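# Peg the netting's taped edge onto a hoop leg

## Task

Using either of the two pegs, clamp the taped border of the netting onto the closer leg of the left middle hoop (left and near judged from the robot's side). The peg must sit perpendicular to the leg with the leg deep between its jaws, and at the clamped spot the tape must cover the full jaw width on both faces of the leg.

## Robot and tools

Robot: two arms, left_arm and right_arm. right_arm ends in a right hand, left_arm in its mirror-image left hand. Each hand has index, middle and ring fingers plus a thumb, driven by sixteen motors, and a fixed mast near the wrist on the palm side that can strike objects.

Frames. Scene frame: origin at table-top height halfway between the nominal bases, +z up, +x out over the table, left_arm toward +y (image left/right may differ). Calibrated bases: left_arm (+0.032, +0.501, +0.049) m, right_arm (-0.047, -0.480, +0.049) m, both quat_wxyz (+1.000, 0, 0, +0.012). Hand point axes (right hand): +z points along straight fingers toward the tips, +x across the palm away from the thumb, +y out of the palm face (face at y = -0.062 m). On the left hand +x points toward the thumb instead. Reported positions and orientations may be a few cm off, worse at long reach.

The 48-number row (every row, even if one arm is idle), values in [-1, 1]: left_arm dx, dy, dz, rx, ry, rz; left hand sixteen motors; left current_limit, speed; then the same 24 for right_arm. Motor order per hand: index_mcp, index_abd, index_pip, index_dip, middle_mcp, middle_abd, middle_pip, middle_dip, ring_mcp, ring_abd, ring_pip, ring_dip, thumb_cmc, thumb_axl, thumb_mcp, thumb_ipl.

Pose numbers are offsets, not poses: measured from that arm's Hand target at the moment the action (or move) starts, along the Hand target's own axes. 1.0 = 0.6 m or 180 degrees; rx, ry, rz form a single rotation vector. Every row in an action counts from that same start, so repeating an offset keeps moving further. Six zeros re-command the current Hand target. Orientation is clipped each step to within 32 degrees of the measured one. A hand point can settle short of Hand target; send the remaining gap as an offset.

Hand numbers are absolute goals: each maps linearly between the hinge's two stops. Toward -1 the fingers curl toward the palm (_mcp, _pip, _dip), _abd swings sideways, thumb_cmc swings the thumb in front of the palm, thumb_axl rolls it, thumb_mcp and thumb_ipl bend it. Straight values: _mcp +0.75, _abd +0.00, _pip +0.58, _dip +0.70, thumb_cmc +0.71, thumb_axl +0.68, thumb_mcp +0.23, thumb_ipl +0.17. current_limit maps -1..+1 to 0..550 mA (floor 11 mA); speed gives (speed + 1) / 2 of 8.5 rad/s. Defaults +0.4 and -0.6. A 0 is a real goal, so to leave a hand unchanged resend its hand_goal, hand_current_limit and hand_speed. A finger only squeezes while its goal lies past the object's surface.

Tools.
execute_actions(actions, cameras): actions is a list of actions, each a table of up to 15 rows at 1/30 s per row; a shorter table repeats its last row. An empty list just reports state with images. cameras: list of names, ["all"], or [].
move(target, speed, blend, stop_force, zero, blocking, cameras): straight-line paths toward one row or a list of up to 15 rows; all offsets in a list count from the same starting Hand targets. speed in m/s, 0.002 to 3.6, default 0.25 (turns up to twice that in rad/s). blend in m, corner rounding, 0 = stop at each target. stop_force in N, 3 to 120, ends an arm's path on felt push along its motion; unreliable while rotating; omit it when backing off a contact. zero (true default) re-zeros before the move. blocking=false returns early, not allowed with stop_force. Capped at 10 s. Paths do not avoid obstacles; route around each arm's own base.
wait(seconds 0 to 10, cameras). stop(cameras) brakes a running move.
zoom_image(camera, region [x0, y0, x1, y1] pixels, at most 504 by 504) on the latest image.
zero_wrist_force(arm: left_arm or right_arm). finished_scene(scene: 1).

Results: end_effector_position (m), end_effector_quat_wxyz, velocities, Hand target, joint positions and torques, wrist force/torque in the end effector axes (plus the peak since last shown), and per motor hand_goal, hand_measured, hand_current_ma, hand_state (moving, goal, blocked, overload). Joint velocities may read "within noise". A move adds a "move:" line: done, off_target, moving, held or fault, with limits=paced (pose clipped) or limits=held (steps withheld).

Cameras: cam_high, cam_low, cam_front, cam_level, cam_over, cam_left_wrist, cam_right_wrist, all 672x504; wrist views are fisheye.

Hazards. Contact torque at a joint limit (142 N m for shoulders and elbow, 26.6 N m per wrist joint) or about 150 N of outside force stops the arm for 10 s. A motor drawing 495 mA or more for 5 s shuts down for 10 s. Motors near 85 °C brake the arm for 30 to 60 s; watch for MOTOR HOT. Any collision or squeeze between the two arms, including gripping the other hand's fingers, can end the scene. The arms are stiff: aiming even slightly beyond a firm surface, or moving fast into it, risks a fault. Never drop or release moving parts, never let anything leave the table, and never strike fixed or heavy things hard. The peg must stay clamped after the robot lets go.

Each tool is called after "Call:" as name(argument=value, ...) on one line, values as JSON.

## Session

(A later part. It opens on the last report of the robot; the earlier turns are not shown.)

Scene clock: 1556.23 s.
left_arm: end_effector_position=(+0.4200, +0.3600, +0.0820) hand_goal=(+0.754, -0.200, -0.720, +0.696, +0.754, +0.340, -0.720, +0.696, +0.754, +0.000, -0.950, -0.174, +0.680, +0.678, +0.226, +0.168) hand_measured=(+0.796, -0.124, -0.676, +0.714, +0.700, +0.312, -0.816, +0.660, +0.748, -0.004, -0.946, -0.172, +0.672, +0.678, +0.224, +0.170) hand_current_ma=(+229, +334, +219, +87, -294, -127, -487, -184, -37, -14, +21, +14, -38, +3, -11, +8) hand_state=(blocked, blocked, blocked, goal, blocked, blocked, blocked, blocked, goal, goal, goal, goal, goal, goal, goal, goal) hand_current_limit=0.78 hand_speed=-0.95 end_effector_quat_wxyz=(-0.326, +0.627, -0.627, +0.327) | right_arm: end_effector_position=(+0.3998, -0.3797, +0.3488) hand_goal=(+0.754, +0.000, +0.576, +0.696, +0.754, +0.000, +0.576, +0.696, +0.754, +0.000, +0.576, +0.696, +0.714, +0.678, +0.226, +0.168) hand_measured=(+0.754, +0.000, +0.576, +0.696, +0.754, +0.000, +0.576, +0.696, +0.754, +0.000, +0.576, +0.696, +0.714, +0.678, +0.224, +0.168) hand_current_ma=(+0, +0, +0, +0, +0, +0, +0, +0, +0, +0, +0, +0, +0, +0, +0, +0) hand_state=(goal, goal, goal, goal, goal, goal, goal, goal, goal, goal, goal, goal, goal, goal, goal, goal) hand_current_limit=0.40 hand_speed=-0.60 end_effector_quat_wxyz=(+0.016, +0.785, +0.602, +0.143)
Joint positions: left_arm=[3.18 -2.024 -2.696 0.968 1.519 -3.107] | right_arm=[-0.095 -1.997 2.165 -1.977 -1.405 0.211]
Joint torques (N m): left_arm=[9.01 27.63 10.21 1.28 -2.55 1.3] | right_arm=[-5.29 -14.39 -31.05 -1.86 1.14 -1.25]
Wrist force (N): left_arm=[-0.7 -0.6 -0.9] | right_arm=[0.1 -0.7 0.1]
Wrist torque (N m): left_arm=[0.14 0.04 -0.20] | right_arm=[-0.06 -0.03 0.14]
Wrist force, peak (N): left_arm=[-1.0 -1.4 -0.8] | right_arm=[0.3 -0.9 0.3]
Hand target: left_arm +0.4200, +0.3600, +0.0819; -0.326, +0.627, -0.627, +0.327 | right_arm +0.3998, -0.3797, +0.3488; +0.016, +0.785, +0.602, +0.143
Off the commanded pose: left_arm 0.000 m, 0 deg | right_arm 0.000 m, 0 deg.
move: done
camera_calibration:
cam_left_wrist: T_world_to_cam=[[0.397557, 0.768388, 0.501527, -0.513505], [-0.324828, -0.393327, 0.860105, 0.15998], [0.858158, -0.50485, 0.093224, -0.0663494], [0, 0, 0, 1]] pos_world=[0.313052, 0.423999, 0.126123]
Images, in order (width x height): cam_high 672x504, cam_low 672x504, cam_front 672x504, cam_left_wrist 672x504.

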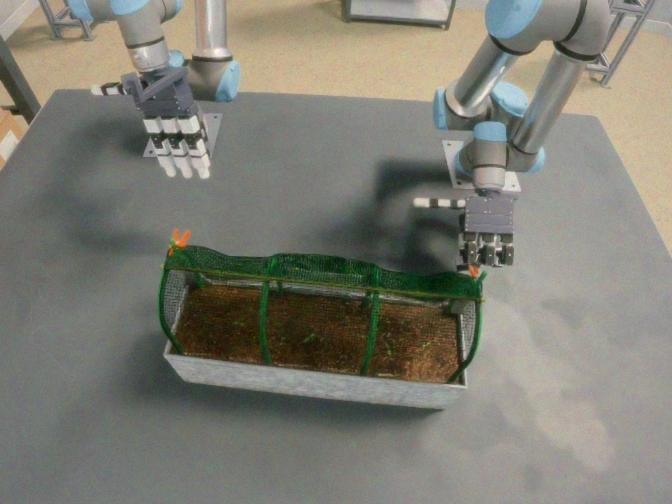

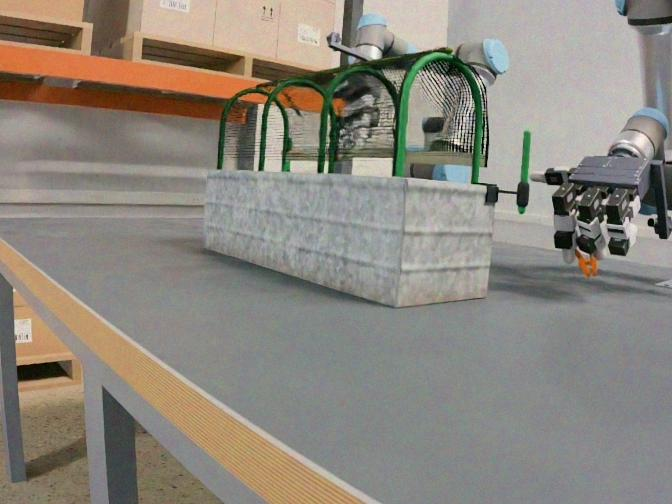

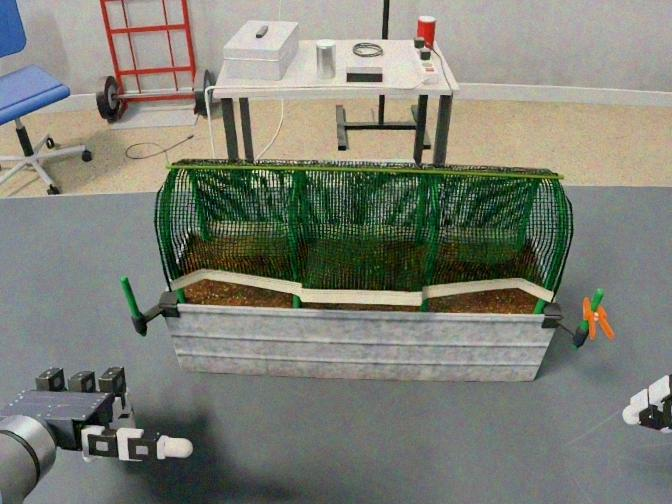

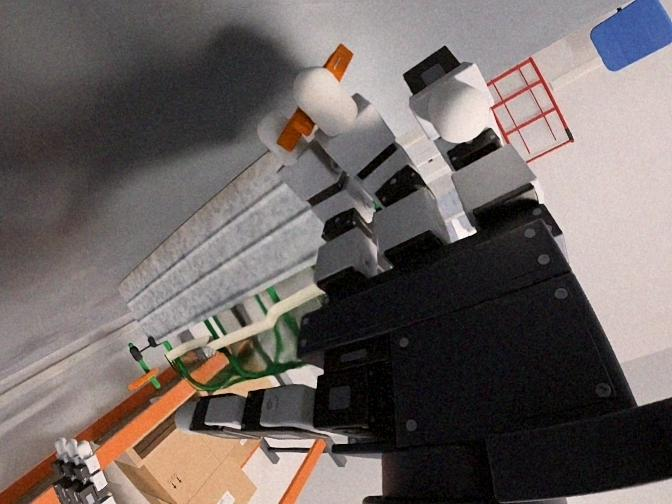

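Call:
move(target=[0, 0.0437, 0.0306, 0, 0, 0, 0.754, -0.2, -0.72, 0.696, 0.754, 0.34, -0.72, 0.696, 0.754, 0, -0.95, -0.174, 0.68, 0.678, 0.226, 0.168, 0.78, -0.95, 0, 0, 0, 0, 0, 0, 0.754, 0, 0.576, 0.696, 0.754, 0, 0.576, 0.696, 0.754, 0, 0.576, 0.696, 0.714, 0.678, 0.226, 0.168, 0.4, -0.6], speed=0.05, stop_force=4, cameras=["cam_low", "cam_left_wrist"])

Call:
zoom_image(camera="cam_low", region=[540, 180, 672, 312])

Call:
zoom_image(camera="cam_left_wrist", region=[200, 0, 400, 200])

Scene clock: 1572.27 s.
left_arm: end_effector_position=(+0.4200, +0.3600, +0.0499) hand_goal=(+0.754, -0.200, -0.720, +0.696, +0.754, +0.340, -0.720, +0.696, +0.754, +0.000, -0.950, -0.174, +0.680, +0.678, +0.226, +0.168) hand_measured=(+0.802, -0.126, -0.674, +0.714, +0.696, +0.312, -0.816, +0.660, +0.748, -0.004, -0.946, -0.172, +0.672, +0.678, +0.224, +0.170) hand_current_ma=(+256, +325, +229, +91, -313, -122, -487, -184, -37, -14, +21, +14, -38, +3, -11, +8) hand_state=(blocked, blocked, blocked, goal, blocked, blocked, blocked, blocked, goal, goal, goal, goal, goal, goal, goal, goal) hand_current_limit=0.78 hand_speed=-0.95 end_effector_quat_wxyz=(-0.326, +0.627, -0.627, +0.327) | right_arm: end_effector_position=(+0.3998, -0.3797, +0.3488) hand_goal=(+0.754, +0.000, +0.576, +0.696, +0.754, +0.000, +0.576, +0.696, +0.754, +0.000, +0.576, +0.696, +0.714, +0.678, +0.226, +0.168) hand_measured=(+0.754, +0.000, +0.576, +0.696, +0.754, +0.000, +0.576, +0.696, +0.754, +0.000, +0.576, +0.696, +0.714, +0.678, +0.224, +0.168) hand_current_ma=(+0, +0, +0, +0, +0, +0, +0, +0, +0, +0, +0, +0, +0, +0, +0, +0) hand_state=(goal, goal, goal, goal, goal, goal, goal, goal, goal, goal, goal, goal, goal, goal, goal, goal) hand_current_limit=0.40 hand_speed=-0.60 end_effector_quat_wxyz=(+0.016, +0.785, +0.602, +0.143)
Joint positions: left_arm=[3.18 -2.196 -2.685 1.128 1.519 -3.107] | right_arm=[-0.095 -1.997 2.165 -1.977 -1.405 0.211]
Joint torques (N m): left_arm=[8.87 14.18 7.26 4.38 -2.63 -1.44] | right_arm=[-5.67 -13.16 -31.03 -1.84 1.01 -1.25]
Wrist force (N): left_arm=[-0.5 -0.7 -0.5] | right_arm=[0.1 -0.5 0.3]
Wrist torque (N m): left_arm=[0.10 0.03 -0.18] | right_arm=[-0.06 -0.04 0.15]
Wrist force, peak (N): left_arm=[-1.1 -0.9 -0.9] | right_arm=[0.2 -1.0 -0.1]
Hand target: left_arm +0.4200, +0.3600, +0.0499; -0.326, +0.627, -0.627, +0.327 | right_arm +0.3998, -0.3797, +0.3488; +0.016, +0.785, +0.602, +0.143
Off the commanded pose: left_arm 0.000 m, 0 deg | right_arm 0.000 m, 0 deg.
move: done
camera_calibration:
cam_left_wrist: T_world_to_cam=[[0.39774, 0.768379, 0.501395, -0.49742], [-0.32454, -0.393327, 0.860214, 0.187364], [0.858182, -0.504865, 0.0929278, -0.0633896], [0, 0, 0, 1]] pos_world=[0.313051, 0.423899, 0.0941212]
Images, in order (width x height): cam_low 672x504, cam_left_wrist 672x504.

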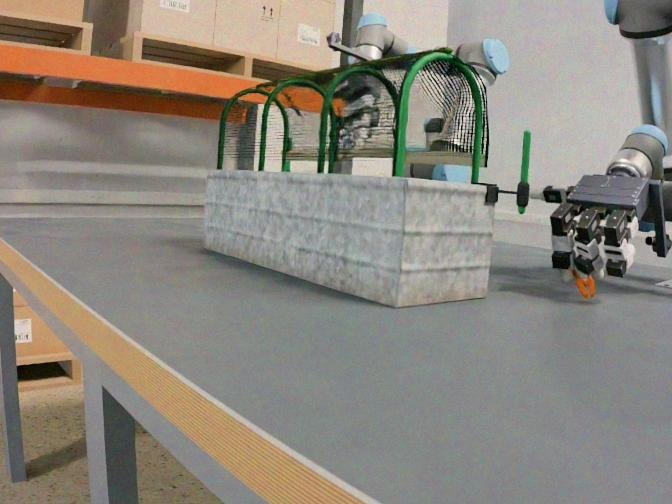

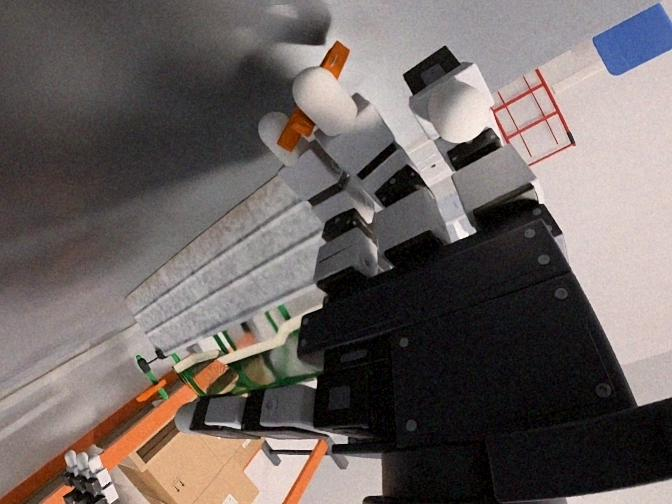

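Scaled by 3.818 from the camera's 672x504 image, which has a finer 960x720 frame.

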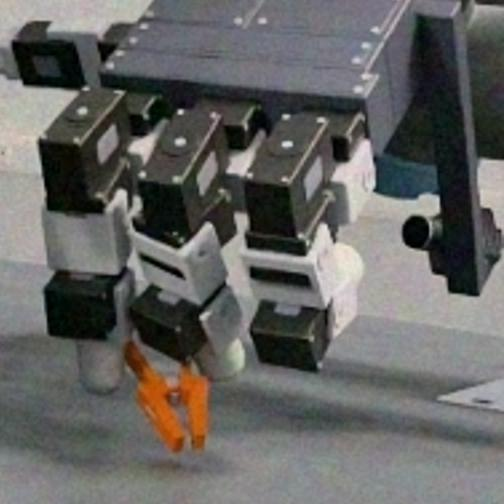

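Scaled by 2.520 from the camera's 672x504 image, which has a finer 960x720 frame.

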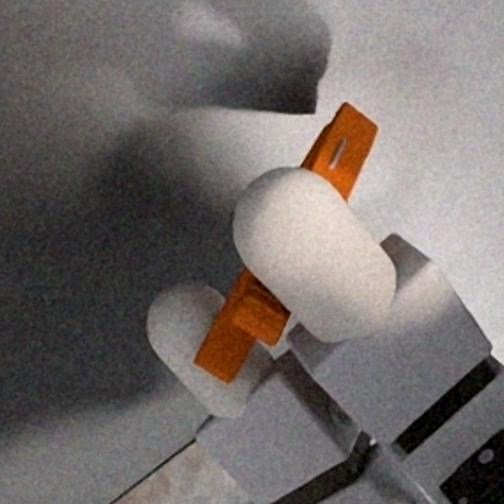

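Call:
move(target=[0, 0.0137, 0.0096, 0, 0, 0, 0.754, -0.2, -0.72, 0.696, 0.754, 0.34, -0.72, 0.696, 0.754, 0, -0.95, -0.174, 0.68, 0.678, 0.226, 0.168, 0.78, -0.95, 0, 0, 0, 0, 0, 0, 0.754, 0, 0.576, 0.696, 0.754, 0, 0.576, 0.696, 0.754, 0, 0.576, 0.696, 0.714, 0.678, 0.226, 0.168, 0.4, -0.6], speed=0.01, stop_force=3)

Call:
move(target=[[0, 0, 0, 0, 0, 0, 0.754, -0.05, -0.72, 0.696, 0.754, 0.2, -0.74, 0.696, 0.754, 0, -0.95, -0.174, 0.68, 0.678, 0.226, 0.168, 0.5, -0.97, 0, 0, 0, 0, 0, 0, 0.754, 0, 0.576, 0.696, 0.754, 0, 0.576, 0.696, 0.754, 0, 0.576, 0.696, 0.714, 0.678, 0.226, 0.168, 0.4, -0.6], [0, 0, 0, 0, 0, 0, 0.754, 0.1, -0.72, 0.696, 0.754, 0.0, -0.74, 0.696, 0.754, 0, -0.95, -0.174, 0.68, 0.678, 0.226, 0.168, 0.4, -0.97, 0, 0, 0, 0, 0, 0, 0.754, 0, 0.576, 0.696, 0.754, 0, 0.576, 0.696, 0.754, 0, 0.576, 0.696, 0.714, 0.678, 0.226, 0.168, 0.4, -0.6]], cameras=["cam_low", "cam_left_wrist", "cam_high"])

Call:
zoom_image(camera="cam_low", region=[540, 190, 672, 322])

Call:
zoom_image(camera="cam_left_wrist", region=[200, 0, 400, 200])

Scene clock: 1604.93 s.
left_arm: end_effector_position=(+0.4200, +0.3600, +0.0398) hand_goal=(+0.754, -0.200, -0.720, +0.696, +0.754, +0.340, -0.720, +0.696, +0.754, +0.000, -0.950, -0.174, +0.680, +0.678, +0.226, +0.168) hand_measured=(+0.806, -0.130, -0.666, +0.720, +0.692, +0.324, -0.836, +0.658, +0.748, -0.004, -0.946, -0.172, +0.672, +0.678, +0.224, +0.170) hand_current_ma=(+282, +312, +272, +119, -328, -69, -489, -190, -37, -14, +21, +14, -38, +3, -11, +8) hand_state=(blocked, blocked, blocked, blocked, blocked, goal, blocked, blocked, goal, goal, goal, goal, goal, goal, goal, goal) hand_current_limit=0.78 hand_speed=-0.95 end_effector_quat_wxyz=(-0.326, +0.627, -0.627, +0.327) | right_arm: end_effector_position=(+0.3998, -0.3797, +0.3488) hand_goal=(+0.754, +0.000, +0.576, +0.696, +0.754, +0.000, +0.576, +0.696, +0.754, +0.000, +0.576, +0.696, +0.714, +0.678, +0.226, +0.168) hand_measured=(+0.754, +0.000, +0.576, +0.696, +0.754, +0.000, +0.576, +0.696, +0.754, +0.000, +0.576, +0.696, +0.714, +0.678, +0.224, +0.168) hand_current_ma=(+0, +0, +0, +0, +0, +0, +0, +0, +0, +0, +0, +0, +0, +0, +0, +0) hand_state=(goal, goal, goal, goal, goal, goal, goal, goal, goal, goal, goal, goal, goal, goal, goal, goal) hand_current_limit=0.40 hand_speed=-0.60 end_effector_quat_wxyz=(+0.016, +0.785, +0.602, +0.143)
Joint positions: left_arm=[3.18 -2.249 -2.678 1.174 1.519 -3.107] | right_arm=[-0.095 -1.997 2.165 -1.977 -1.405 0.211]
Joint torques (N m): left_arm=[-7.65 15.45 6.38 4.2 1.84 -1.46] | right_arm=[-5.9 -13.46 -30.54 -1.85 1.27 -1.07]
Wrist force (N): left_arm=[-0.7 -1.2 -0.8] | right_arm=[0.0 -0.9 0.0]
Wrist torque (N m): left_arm=[0.12 0.06 -0.19] | right_arm=[-0.08 -0.01 0.13]
Wrist force, peak (N): left_arm=[-0.6 -1.5 -0.9] | right_arm=[0.5 -0.9 0.3]
Hand target: left_arm +0.4200, +0.3600, +0.0398; -0.326, +0.627, -0.627, +0.327 | right_arm +0.3998, -0.3797, +0.3488; +0.016, +0.785, +0.602, +0.143
Off the commanded pose: left_arm 0.000 m, 0 deg | right_arm 0.000 m, 0 deg.
move: done

Scene clock: 1608.23 s.
left_arm: end_effector_position=(+0.4200, +0.3600, +0.0398) hand_goal=(+0.754, +0.100, -0.720, +0.696, +0.754, +0.000, -0.740, +0.696, +0.754, +0.000, -0.950, -0.174, +0.680, +0.678, +0.226, +0.168) hand_measured=(+0.792, +0.112, -0.666, +0.720, +0.696, -0.002, -0.798, +0.672, +0.748, -0.004, -0.946, -0.172, +0.672, +0.678, +0.224, +0.170) hand_current_ma=(+208, +55, +272, +119, -310, -4, -288, -126, -37, -14, +21, +14, -38, +3, -11, +8) hand_state=(blocked, goal, blocked, blocked, blocked, goal, blocked, blocked, goal, goal, goal, goal, goal, goal, goal, goal) hand_current_limit=0.40 hand_speed=-0.97 end_effector_quat_wxyz=(-0.326, +0.627, -0.627, +0.327) | right_arm: end_effector_position=(+0.3998, -0.3797, +0.3488) hand_goal=(+0.754, +0.000, +0.576, +0.696, +0.754, +0.000, +0.576, +0.696, +0.754, +0.000, +0.576, +0.696, +0.714, +0.678, +0.226, +0.168) hand_measured=(+0.754, +0.000, +0.576, +0.696, +0.754, +0.000, +0.576, +0.696, +0.754, +0.000, +0.576, +0.696, +0.714, +0.678, +0.224, +0.168) hand_current_ma=(+0, +0, +0, +0, +0, +0, +0, +0, +0, +0, +0, +0, +0, +0, +0, +0) hand_state=(goal, goal, goal, goal, goal, goal, goal, goal, goal, goal, goal, goal, goal, goal, goal, goal) hand_current_limit=0.40 hand_speed=-0.60 end_effector_quat_wxyz=(+0.016, +0.785, +0.602, +0.143)
Joint positions: left_arm=[3.18 -2.249 -2.678 1.174 1.519 -3.107] | right_arm=[-0.095 -1.997 2.165 -1.977 -1.405 0.211]
Joint torques (N m): left_arm=[-6.55 15.26 5.51 4.27 -1.52 -1.43] | right_arm=[-5.96 -13.77 -31.09 -1.92 1.08 -1.22]
Wrist force (N): left_arm=[-0.6 -0.9 -0.3] | right_arm=[0.2 -0.9 0.2]
Wrist torque (N m): left_arm=[0.07 0.02 -0.17] | right_arm=[-0.10 -0.05 0.14]
Wrist force, peak (N): left_arm=[-0.8 -1.1 -1.1] | right_arm=[0.2 -1.0 0.1]
Hand target: left_arm +0.4200, +0.3600, +0.0398; -0.326, +0.627, -0.627, +0.327 | right_arm +0.3998, -0.3797, +0.3488; +0.016, +0.785, +0.602, +0.143
Off the commanded pose: left_arm 0.000 m, 0 deg | right_arm 0.000 m, 0 deg.
move: done
camera_calibration:
cam_left_wrist: T_world_to_cam=[[0.397784, 0.768354, 0.501399, -0.492409], [-0.324466, -0.39337, 0.860222, 0.195961], [0.85819, -0.504869, 0.0928287, -0.0624523], [0, 0, 0, 1]] pos_world=[0.313051, 0.423899, 0.0841208]
Images, in order (width x height): cam_high 672x504, cam_low 672x504, cam_left_wrist 672x504.

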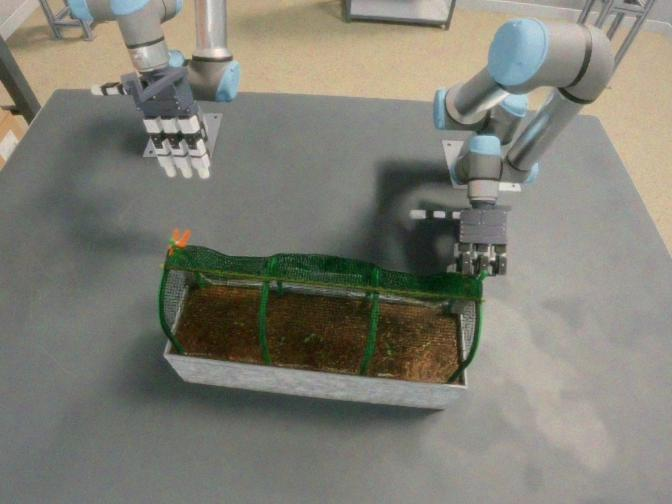

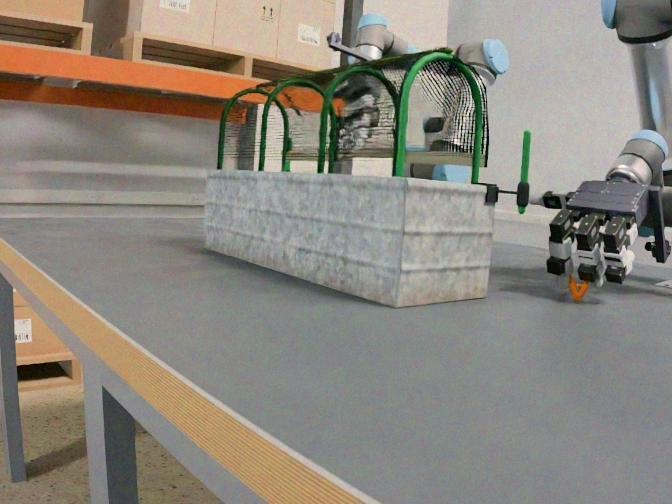

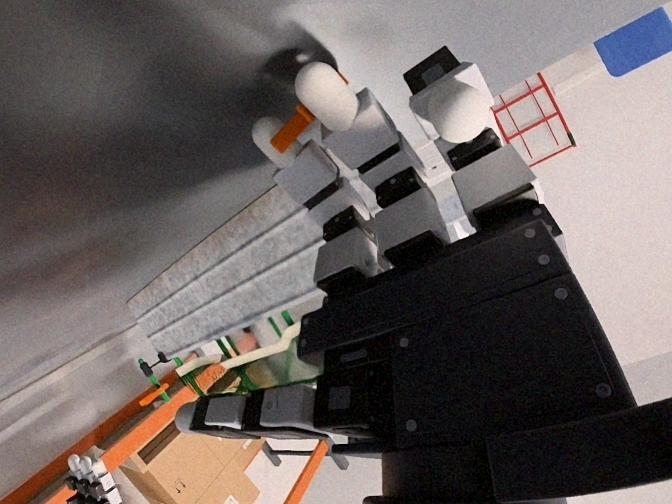

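Scaled by 3.818 from the camera's 672x504 image, which has a finer 960x720 frame.

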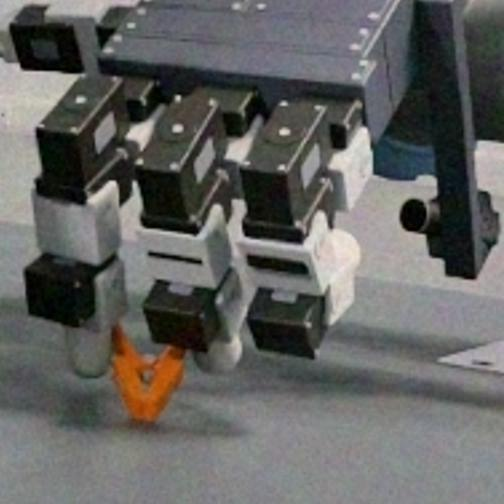

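Scaled by 2.520 from the camera's 672x504 image, which has a finer 960x720 frame.

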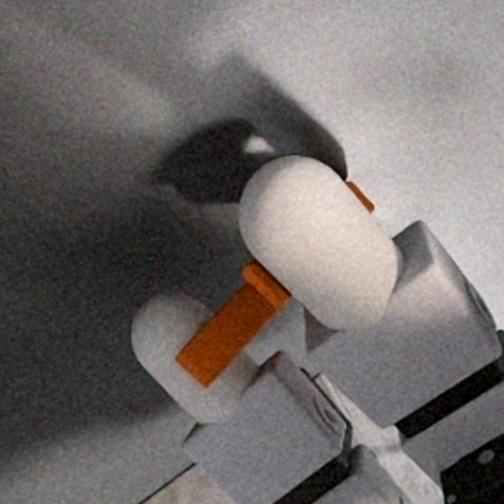

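Call:
move(target=[[0, 0, 0, 0, 0, 0, 0.754, 0.25, -0.72, 0.696, 0.754, -0.15, -0.74, 0.696, 0.754, 0, -0.95, -0.174, 0.68, 0.678, 0.226, 0.168, 0.4, -0.97, 0, 0, 0, 0, 0, 0, 0.754, 0, 0.576, 0.696, 0.754, 0, 0.576, 0.696, 0.754, 0, 0.576, 0.696, 0.714, 0.678, 0.226, 0.168, 0.4, -0.6], [0, 0, 0, 0, 0, 0, 0.754, 0.5, -0.72, 0.696, 0.754, -0.45, -0.74, 0.696, 0.754, 0, -0.95, -0.174, 0.68, 0.678, 0.226, 0.168, 0.4, -0.97, 0, 0, 0, 0, 0, 0, 0.754, 0, 0.576, 0.696, 0.754, 0, 0.576, 0.696, 0.754, 0, 0.576, 0.696, 0.714, 0.678, 0.226, 0.168, 0.4, -0.6]], cameras=["cam_low", "cam_left_wrist", "cam_front"])

Call:
zoom_image(camera="cam_low", region=[540, 190, 672, 322])

Call:
zoom_image(camera="cam_left_wrist", region=[200, 0, 400, 200])

Scene clock: 1632.03 s.
left_arm: end_effector_position=(+0.4200, +0.3600, +0.0398) hand_goal=(+0.754, +0.500, -0.720, +0.696, +0.754, -0.450, -0.740, +0.696, +0.754, +0.000, -0.950, -0.174, +0.680, +0.678, +0.226, +0.168) hand_measured=(+0.752, +0.496, -0.714, +0.700, +0.742, -0.446, -0.740, +0.694, +0.748, -0.004, -0.946, -0.172, +0.672, +0.678, +0.224, +0.170) hand_current_ma=(-13, -18, +26, +17, -63, +18, +2, -8, -37, -14, +21, +14, -38, +3, -11, +8) hand_state=(goal, goal, goal, goal, goal, goal, goal, goal, goal, goal, goal, goal, goal, goal, goal, goal) hand_current_limit=0.40 hand_speed=-0.97 end_effector_quat_wxyz=(-0.326, +0.627, -0.627, +0.327) | right_arm: end_effector_position=(+0.3998, -0.3797, +0.3488) hand_goal=(+0.754, +0.000, +0.576, +0.696, +0.754, +0.000, +0.576, +0.696, +0.754, +0.000, +0.576, +0.696, +0.714, +0.678, +0.226, +0.168) hand_measured=(+0.754, +0.000, +0.576, +0.696, +0.754, +0.000, +0.576, +0.696, +0.754, +0.000, +0.576, +0.696, +0.714, +0.678, +0.224, +0.168) hand_current_ma=(+0, +0, +0, +0, +0, +0, +0, +0, +0, +0, +0, +0, +0, +0, +0, +0) hand_state=(goal, goal, goal, goal, goal, goal, goal, goal, goal, goal, goal, goal, goal, goal, goal, goal) hand_current_limit=0.40 hand_speed=-0.60 end_effector_quat_wxyz=(+0.016, +0.785, +0.602, +0.143)
Joint positions: left_arm=[3.18 -2.249 -2.678 1.174 1.519 -3.107] | right_arm=[-0.095 -1.997 2.165 -1.977 -1.405 0.211]
Joint torques (N m): left_arm=[-2.95 15.51 4.16 4.27 -2.27 -1.3] | right_arm=[-4.34 -12.72 -30.55 -1.87 0.94 -0.96]
Wrist force (N): left_arm=[-0.4 -0.7 -0.3] | right_arm=[0.2 -0.7 0.3]
Wrist torque (N m): left_arm=[0.09 0.02 -0.16] | right_arm=[-0.08 -0.06 0.15]
Wrist force, peak (N): left_arm=[-0.5 -1.4 -0.9] | right_arm=[0.3 -1.0 0.2]
Hand target: left_arm +0.4200, +0.3600, +0.0398; -0.326, +0.627, -0.627, +0.327 | right_arm +0.3998, -0.3797, +0.3488; +0.016, +0.785, +0.602, +0.143
Off the commanded pose: left_arm 0.000 m, 0 deg | right_arm 0.000 m, 0 deg.
move: done
camera_calibration:
cam_left_wrist: T_world_to_cam=[[0.39774, 0.768379, 0.501395, -0.492406], [-0.32454, -0.393327, 0.860214, 0.195966], [0.858182, -0.504865, 0.0929278, -0.0624603], [0, 0, 0, 1]] pos_world=[0.313051, 0.423899, 0.0841212]
Images, in order (width x height): cam_low 672x504, cam_front 672x504, cam_left_wrist 672x504.

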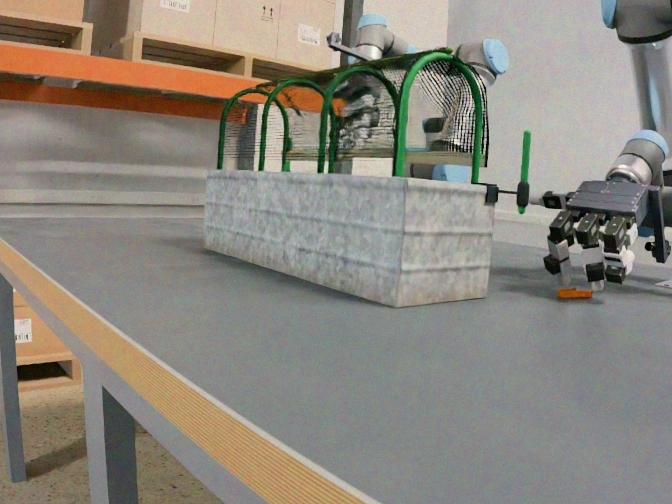

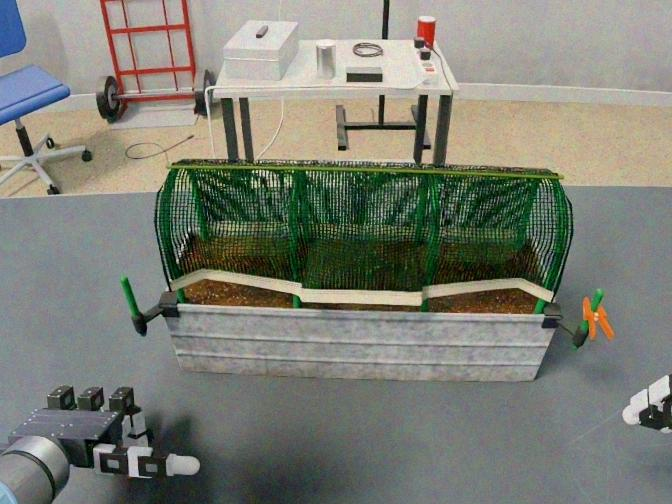

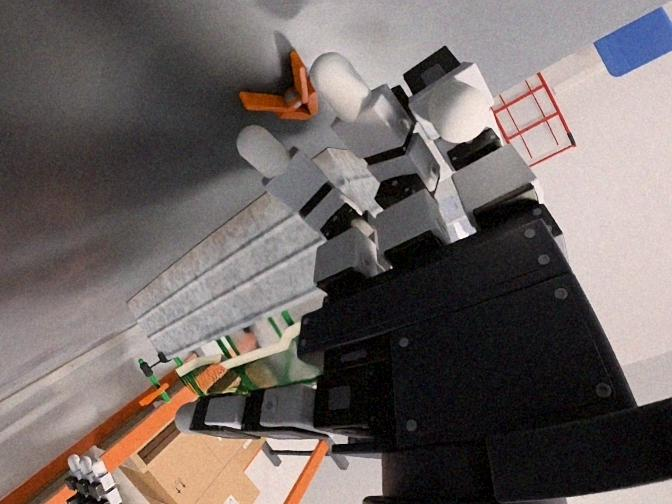

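Scaled by 3.818 from the camera's 672x504 image, which has a finer 960x720 frame.

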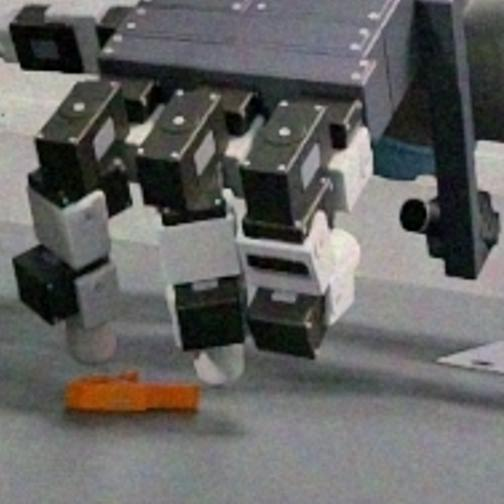

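Scaled by 2.520 from the camera's 672x504 image, which has a finer 960x720 frame.

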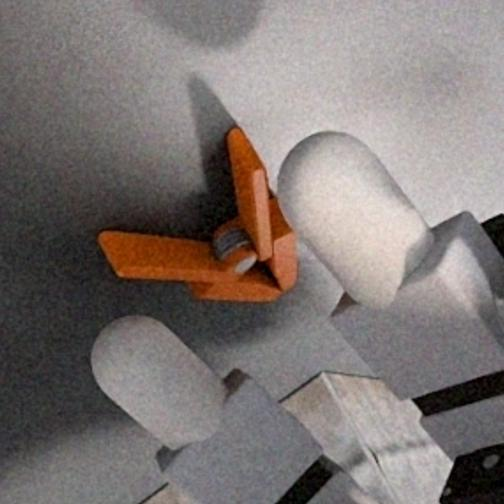

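Call:
move(target=[[0, -0.2048, -0.1435, 0, 0, 0, 0.754, 0.5, -0.72, 0.696, 0.754, -0.45, -0.74, 0.696, 0.754, 0, -0.95, -0.174, 0.68, 0.678, 0.226, 0.168, 0.4, -0.8, 0.0255, -0.0868, -0.0993, 0.0236, 0.561, 0.704, 0.754, 0, 0.576, 0.696, 0.754, 0, 0.576, 0.696, 0.754, 0, 0.576, 0.696, 0.68, 0.678, 0.226, 0.168, 0.4, -0.6], [-0.2333, -0.2133, -0.4, 0, 0, 0, 0.754, 0.5, -0.72, 0.696, 0.754, -0.45, -0.74, 0.696, 0.754, 0, -0.95, -0.174, 0.68, 0.678, 0.226, 0.168, 0.4, -0.8, 0.0255, -0.0868, -0.0993, 0.0236, 0.561, 0.704, 0.754, 0.5, -0.737, 0.696, 0.754, -0.5, -0.737, 0.696, 0.754, 0, -0.95, -0.174, 0.68, 0.678, 0.226, 0.168, 0.4, -0.6]], speed=[0.3, 0.25], blend=[0, 0], cameras=["all"])

Call:
zoom_image(camera="cam_over", region=[560, 180, 672, 320])

Call:
zoom_image(camera="cam_front", region=[530, 260, 660, 380])

Scene clock: 1705.67 s.
left_arm: end_effector_position=(+0.2981, +0.5003, +0.2822) hand_goal=(+0.754, +0.500, -0.720, +0.696, +0.754, -0.450, -0.740, +0.696, +0.754, +0.000, -0.950, -0.174, +0.680, +0.678, +0.226, +0.168) hand_measured=(+0.750, +0.496, -0.714, +0.700, +0.744, -0.446, -0.740, +0.694, +0.748, -0.004, -0.946, -0.172, +0.672, +0.678, +0.224, +0.170) hand_current_ma=(-16, -15, +26, +17, -58, +18, +2, -8, -37, -13, +21, +14, -38, +3, -11, +8) hand_state=(goal, goal, goal, goal, goal, goal, goal, goal, goal, goal, goal, goal, goal, goal, goal, goal) hand_current_limit=0.40 hand_speed=-0.80 end_effector_quat_wxyz=(-0.317, +0.631, -0.632, +0.320) | right_arm: end_effector_position=(+0.3398, -0.3597, +0.3988) hand_goal=(+0.754, +0.500, -0.736, +0.696, +0.754, -0.500, -0.736, +0.696, +0.754, +0.000, -0.950, -0.174, +0.680, +0.678, +0.226, +0.168) hand_measured=(+0.748, +0.498, -0.734, +0.696, +0.750, -0.496, -0.734, +0.696, +0.738, -0.002, -0.946, -0.172, +0.674, +0.678, +0.224, +0.168) hand_current_ma=(-2, +0, +0, +0, -1, +0, +0, +0, -9, +0, +1, +0, -2, +0, +0, +0) hand_state=(goal, goal, goal, goal, goal, goal, goal, goal, goal, goal, goal, goal, goal, goal, goal, goal) hand_current_limit=0.40 hand_speed=-0.60 end_effector_quat_wxyz=(+0.499, -0.500, +0.499, -0.502)
Joint positions: left_arm=[4.78 -0.181 -2.39 -2.27 0.644 -1.413] | right_arm=[-0.267 -2.085 2.615 -3.674 -1.33 3.139]
Joint torques (N m): left_arm=[8.56 -14.68 26.7 0.57 1.28 1.28] | right_arm=[6.3 10.94 -30.24 -1.59 -0.84 -0.1]
Wrist force (N): left_arm=[-0.2 -0.9 -0.6] | right_arm=[-0.3 -2.1 0.0]
Wrist torque (N m): left_arm=[0.07 -0.02 -0.15] | right_arm=[-0.14 -0.12 -0.31]
Wrist force, peak (N): left_arm=[-0.7 -1.2 -1.0] | right_arm=[-1.9 -1.9 0.3]
Hand target: left_arm +0.2967, +0.5002, +0.2821; -0.326, +0.627, -0.627, +0.327 | right_arm +0.3398, -0.3597, +0.3987; +0.499, -0.500, +0.499, -0.502
Off the commanded pose: left_arm 0.001 m, 2 deg | right_arm 0.000 m, 0 deg.
move: done
camera_calibration:
cam_left_wrist: T_world_to_cam=[[0.413721, 0.767959, 0.488951, -0.6742], [-0.302618, -0.390528, 0.869431, -0.00734572], [0.858637, -0.507667, 0.0708285, 0.0980739], [0, 0, 0, 1]] pos_world=[0.192498, 0.564678, 0.329091]
cam_right_wrist: T_world_to_cam=[[0.0356532, 0.775152, -0.630768, 0.552459], [-0.737211, 0.446534, 0.507077, 0.159667], [0.674721, 0.44693, 0.587371, -0.173832], [0, 0, 0, 1]] pos_world=[0.2153, -0.421846, 0.369614]

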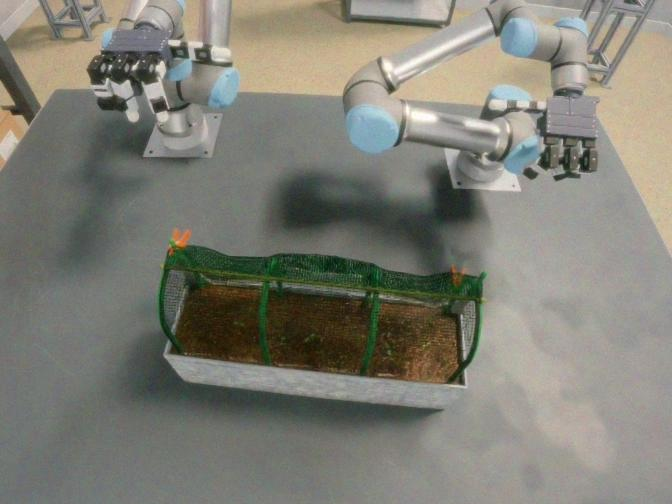

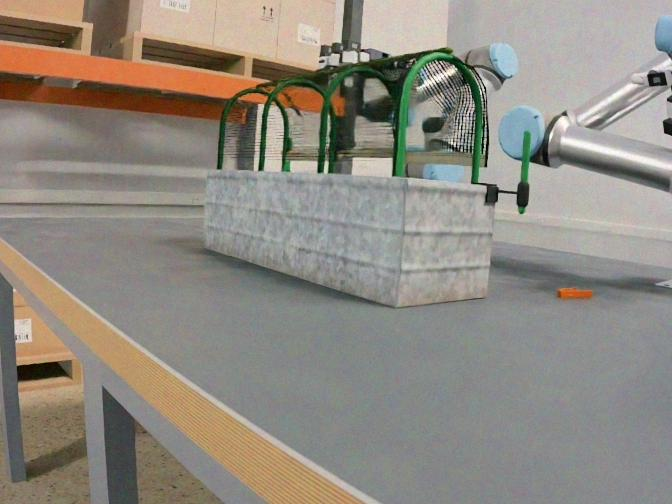

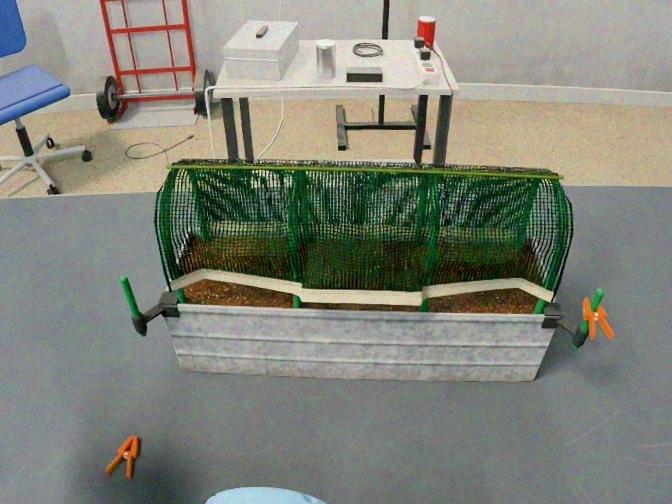

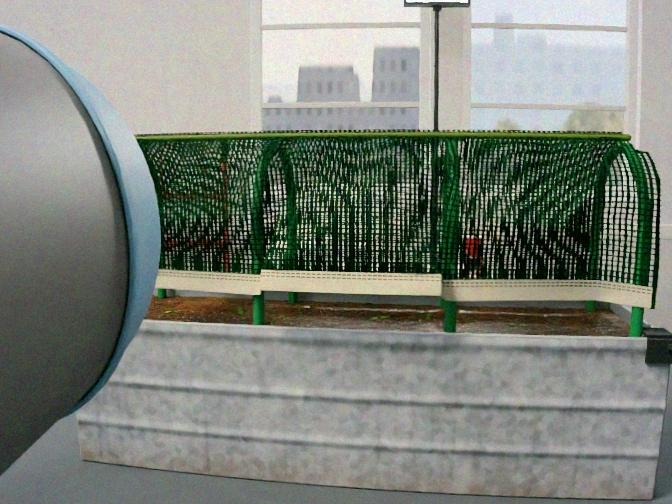

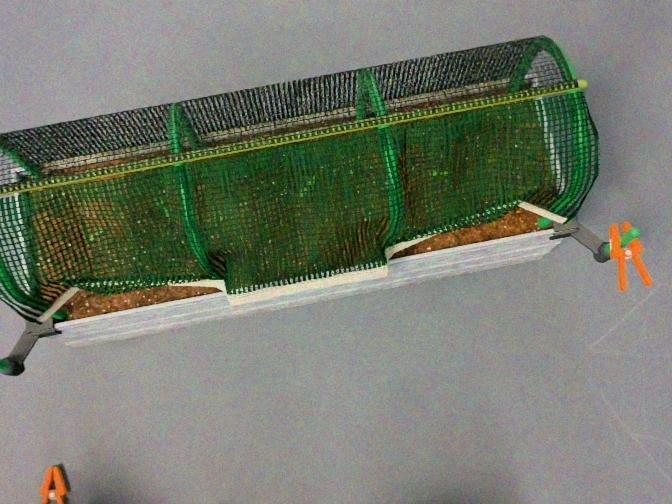

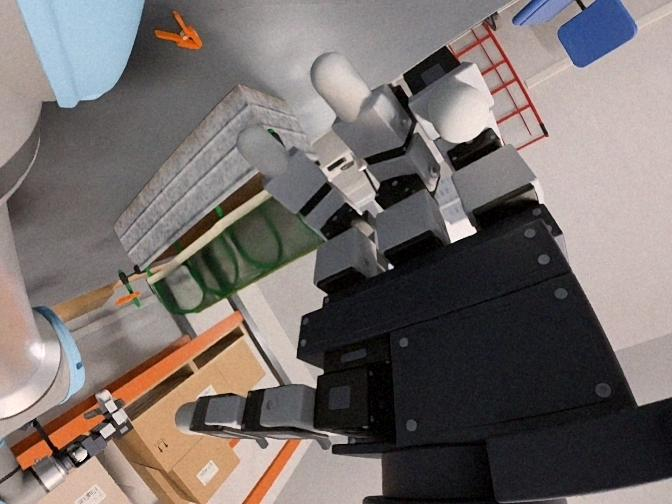

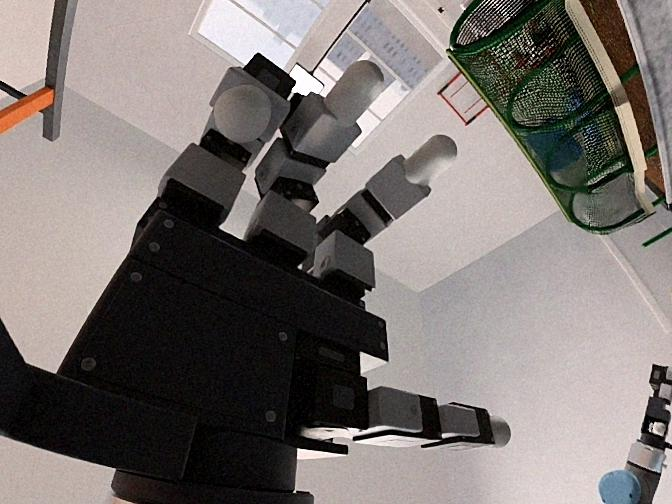

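Scaled by 3.600 from the camera's 672x504 image, which has a finer 960x720 frame.

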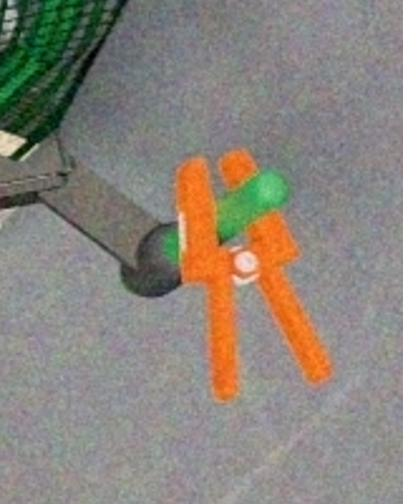

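Scaled by 3.877 from the camera's 672x504 image, which has a finer 960x720 frame.

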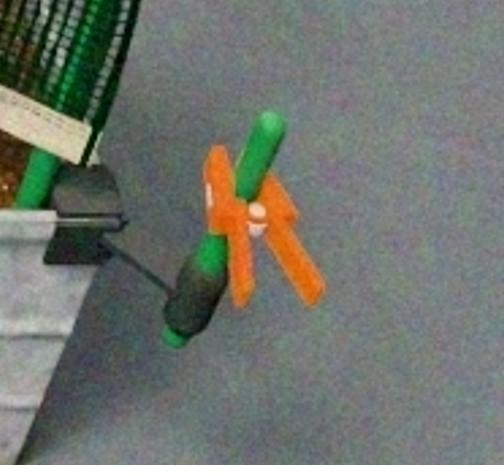

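Call:
move(target=[[-0.3667, -0.171, 0.1917, 0, 0, 0, 0.754, 0.0, 0.576, 0.696, 0.754, 0, 0.576, 0.696, 0.754, 0, 0.576, 0.696, 0.68, 0.678, 0.226, 0.168, 0.4, -0.8, 0, 0, 0, 0, 0, 0, 0.754, 0.5, -0.737, 0.696, 0.754, -0.5, -0.737, 0.696, 0.754, 0, -0.95, -0.174, 0.68, 0.678, 0.226, 0.168, 0.4, -0.6], [-0.2667, -0.1504, 0.1043, -0.2381, -0.2381, -0.4578, 0.754, 0.0, 0.576, 0.696, 0.754, 0, 0.576, 0.696, 0.754, 0, 0.576, 0.696, 0.68, 0.678, 0.226, 0.168, 0.4, -0.8, 0, 0, 0, 0, 0, 0, 0.754, 0.5, -0.737, 0.696, 0.754, -0.5, -0.737, 0.696, 0.754, 0, -0.95, -0.174, 0.68, 0.678, 0.226, 0.168, 0.4, -0.6]], speed=0.25, cameras=["cam_high", "cam_front", "cam_level", "cam_right_wrist"])

Call:
zoom_image(camera="cam_right_wrist", region=[180, 30, 480, 280])

Scene clock: 1822.07 s.
left_arm: end_effector_position=(+0.3997, +0.6603, +0.3200) hand_goal=(+0.754, +0.000, +0.576, +0.696, +0.754, +0.000, +0.576, +0.696, +0.754, +0.000, +0.576, +0.696, +0.680, +0.678, +0.226, +0.168) hand_measured=(+0.750, +0.002, +0.572, +0.698, +0.750, -0.002, +0.572, +0.694, +0.750, -0.002, +0.572, +0.694, +0.678, +0.678, +0.224, +0.168) hand_current_ma=(-23, +9, -18, +13, -23, -13, -17, -8, -25, -13, -18, -12, -14, +3, -13, +6) hand_state=(goal, goal, goal, goal, goal, goal, goal, goal, goal, goal, goal, goal, goal, goal, goal, goal) hand_current_limit=0.40 hand_speed=-0.80 end_effector_quat_wxyz=(+0.000, +1.000, +0.000, +0.001) end_effector_velocity=(+0.000, +0.000, +0.000) end_effector_angular_velocity=(-0.002, +0.003, +0.005) | right_arm: end_effector_position=(+0.3398, -0.3597, +0.3987) hand_goal=(+0.754, +0.500, -0.736, +0.696, +0.754, -0.500, -0.736, +0.696, +0.754, +0.000, -0.950, -0.174, +0.680, +0.678, +0.226, +0.168) hand_measured=(+0.748, +0.498, -0.734, +0.696, +0.750, -0.496, -0.734, +0.696, +0.738, -0.002, -0.946, -0.172, +0.674, +0.678, +0.224, +0.168) hand_current_ma=(-2, +0, +0, +0, -1, +0, +0, +0, -9, +0, +1, +0, -2, +0, +0, +0) hand_state=(goal, goal, goal, goal, goal, goal, goal, goal, goal, goal, goal, goal, goal, goal, goal, goal) hand_current_limit=0.40 hand_speed=-0.60 end_effector_quat_wxyz=(+0.499, -0.500, +0.499, -0.502)
Joint positions: left_arm=[4.057 -1.374 -1.97 -1.368 1.569 -3.773] | right_arm=[-0.267 -2.085 2.615 -3.674 -1.33 3.139]
Joint velocities: left_arm=[0 -0.002 0.001 -0.003 0.001 -0.005] | right_arm=[within noise]
Joint torques (N m): left_arm=[8.5 4.27 29.91 1.07 2.55 -1.37] | right_arm=[5.3 11.43 -18.39 -1.07 1.58 -0.29]
Wrist force (N): left_arm=[-0.2 -0.3 0.0] | right_arm=[-0.2 -2.1 0.2]
Wrist torque (N m): left_arm=[-0.05 0.06 0.12] | right_arm=[-0.17 -0.14 -0.30]
Wrist force, peak (N): left_arm=[-1.0 -1.5 -1.3] | right_arm=[-0.2 -2.6 0.2]
Hand target: left_arm +0.3997, +0.6603, +0.3200; +0.001, +1.000, +0.000, +0.001 | right_arm +0.3398, -0.3597, +0.3987; +0.499, -0.500, +0.499, -0.502
Off the commanded pose: left_arm 0.000 m, 0 deg | right_arm 0.000 m, 0 deg.
move: done
camera_calibration:
cam_right_wrist: T_world_to_cam=[[0.0356532, 0.775152, -0.630768, 0.552459], [-0.737211, 0.446534, 0.507077, 0.159667], [0.674721, 0.44693, 0.587371, -0.173832], [0, 0, 0, 1]] pos_world=[0.2153, -0.421846, 0.369614]
Images, in order (width x height): cam_high 672x504, cam_front 672x504, cam_level 672x504, cam_right_wrist 672x504.

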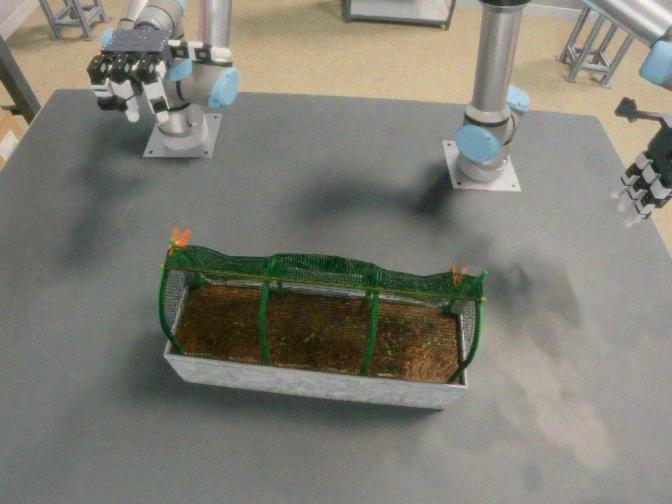

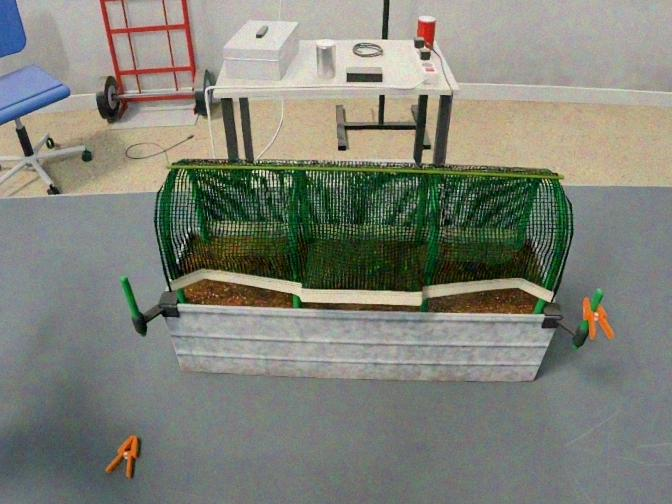

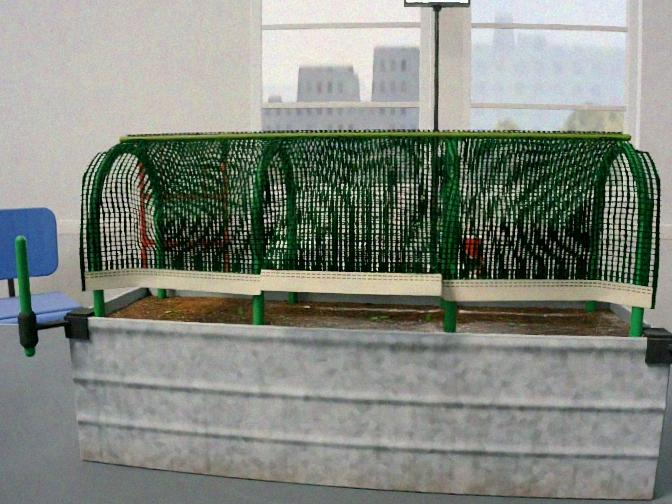

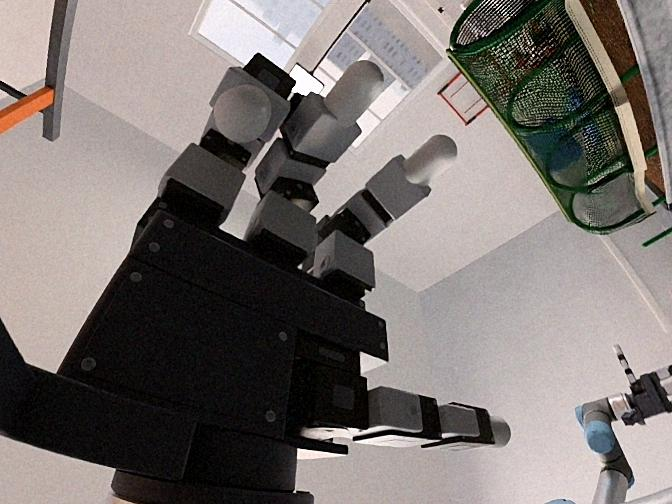

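Scaled by 1.680 from the camera's 672x504 image, which has a finer 960x720 frame.

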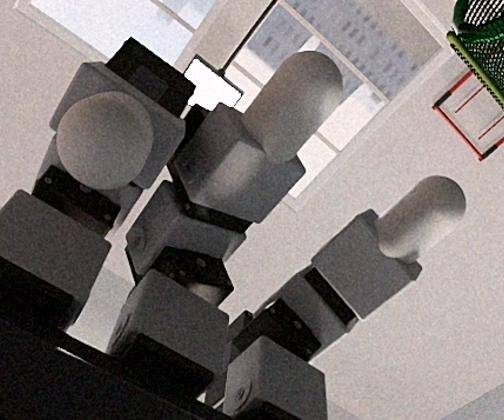

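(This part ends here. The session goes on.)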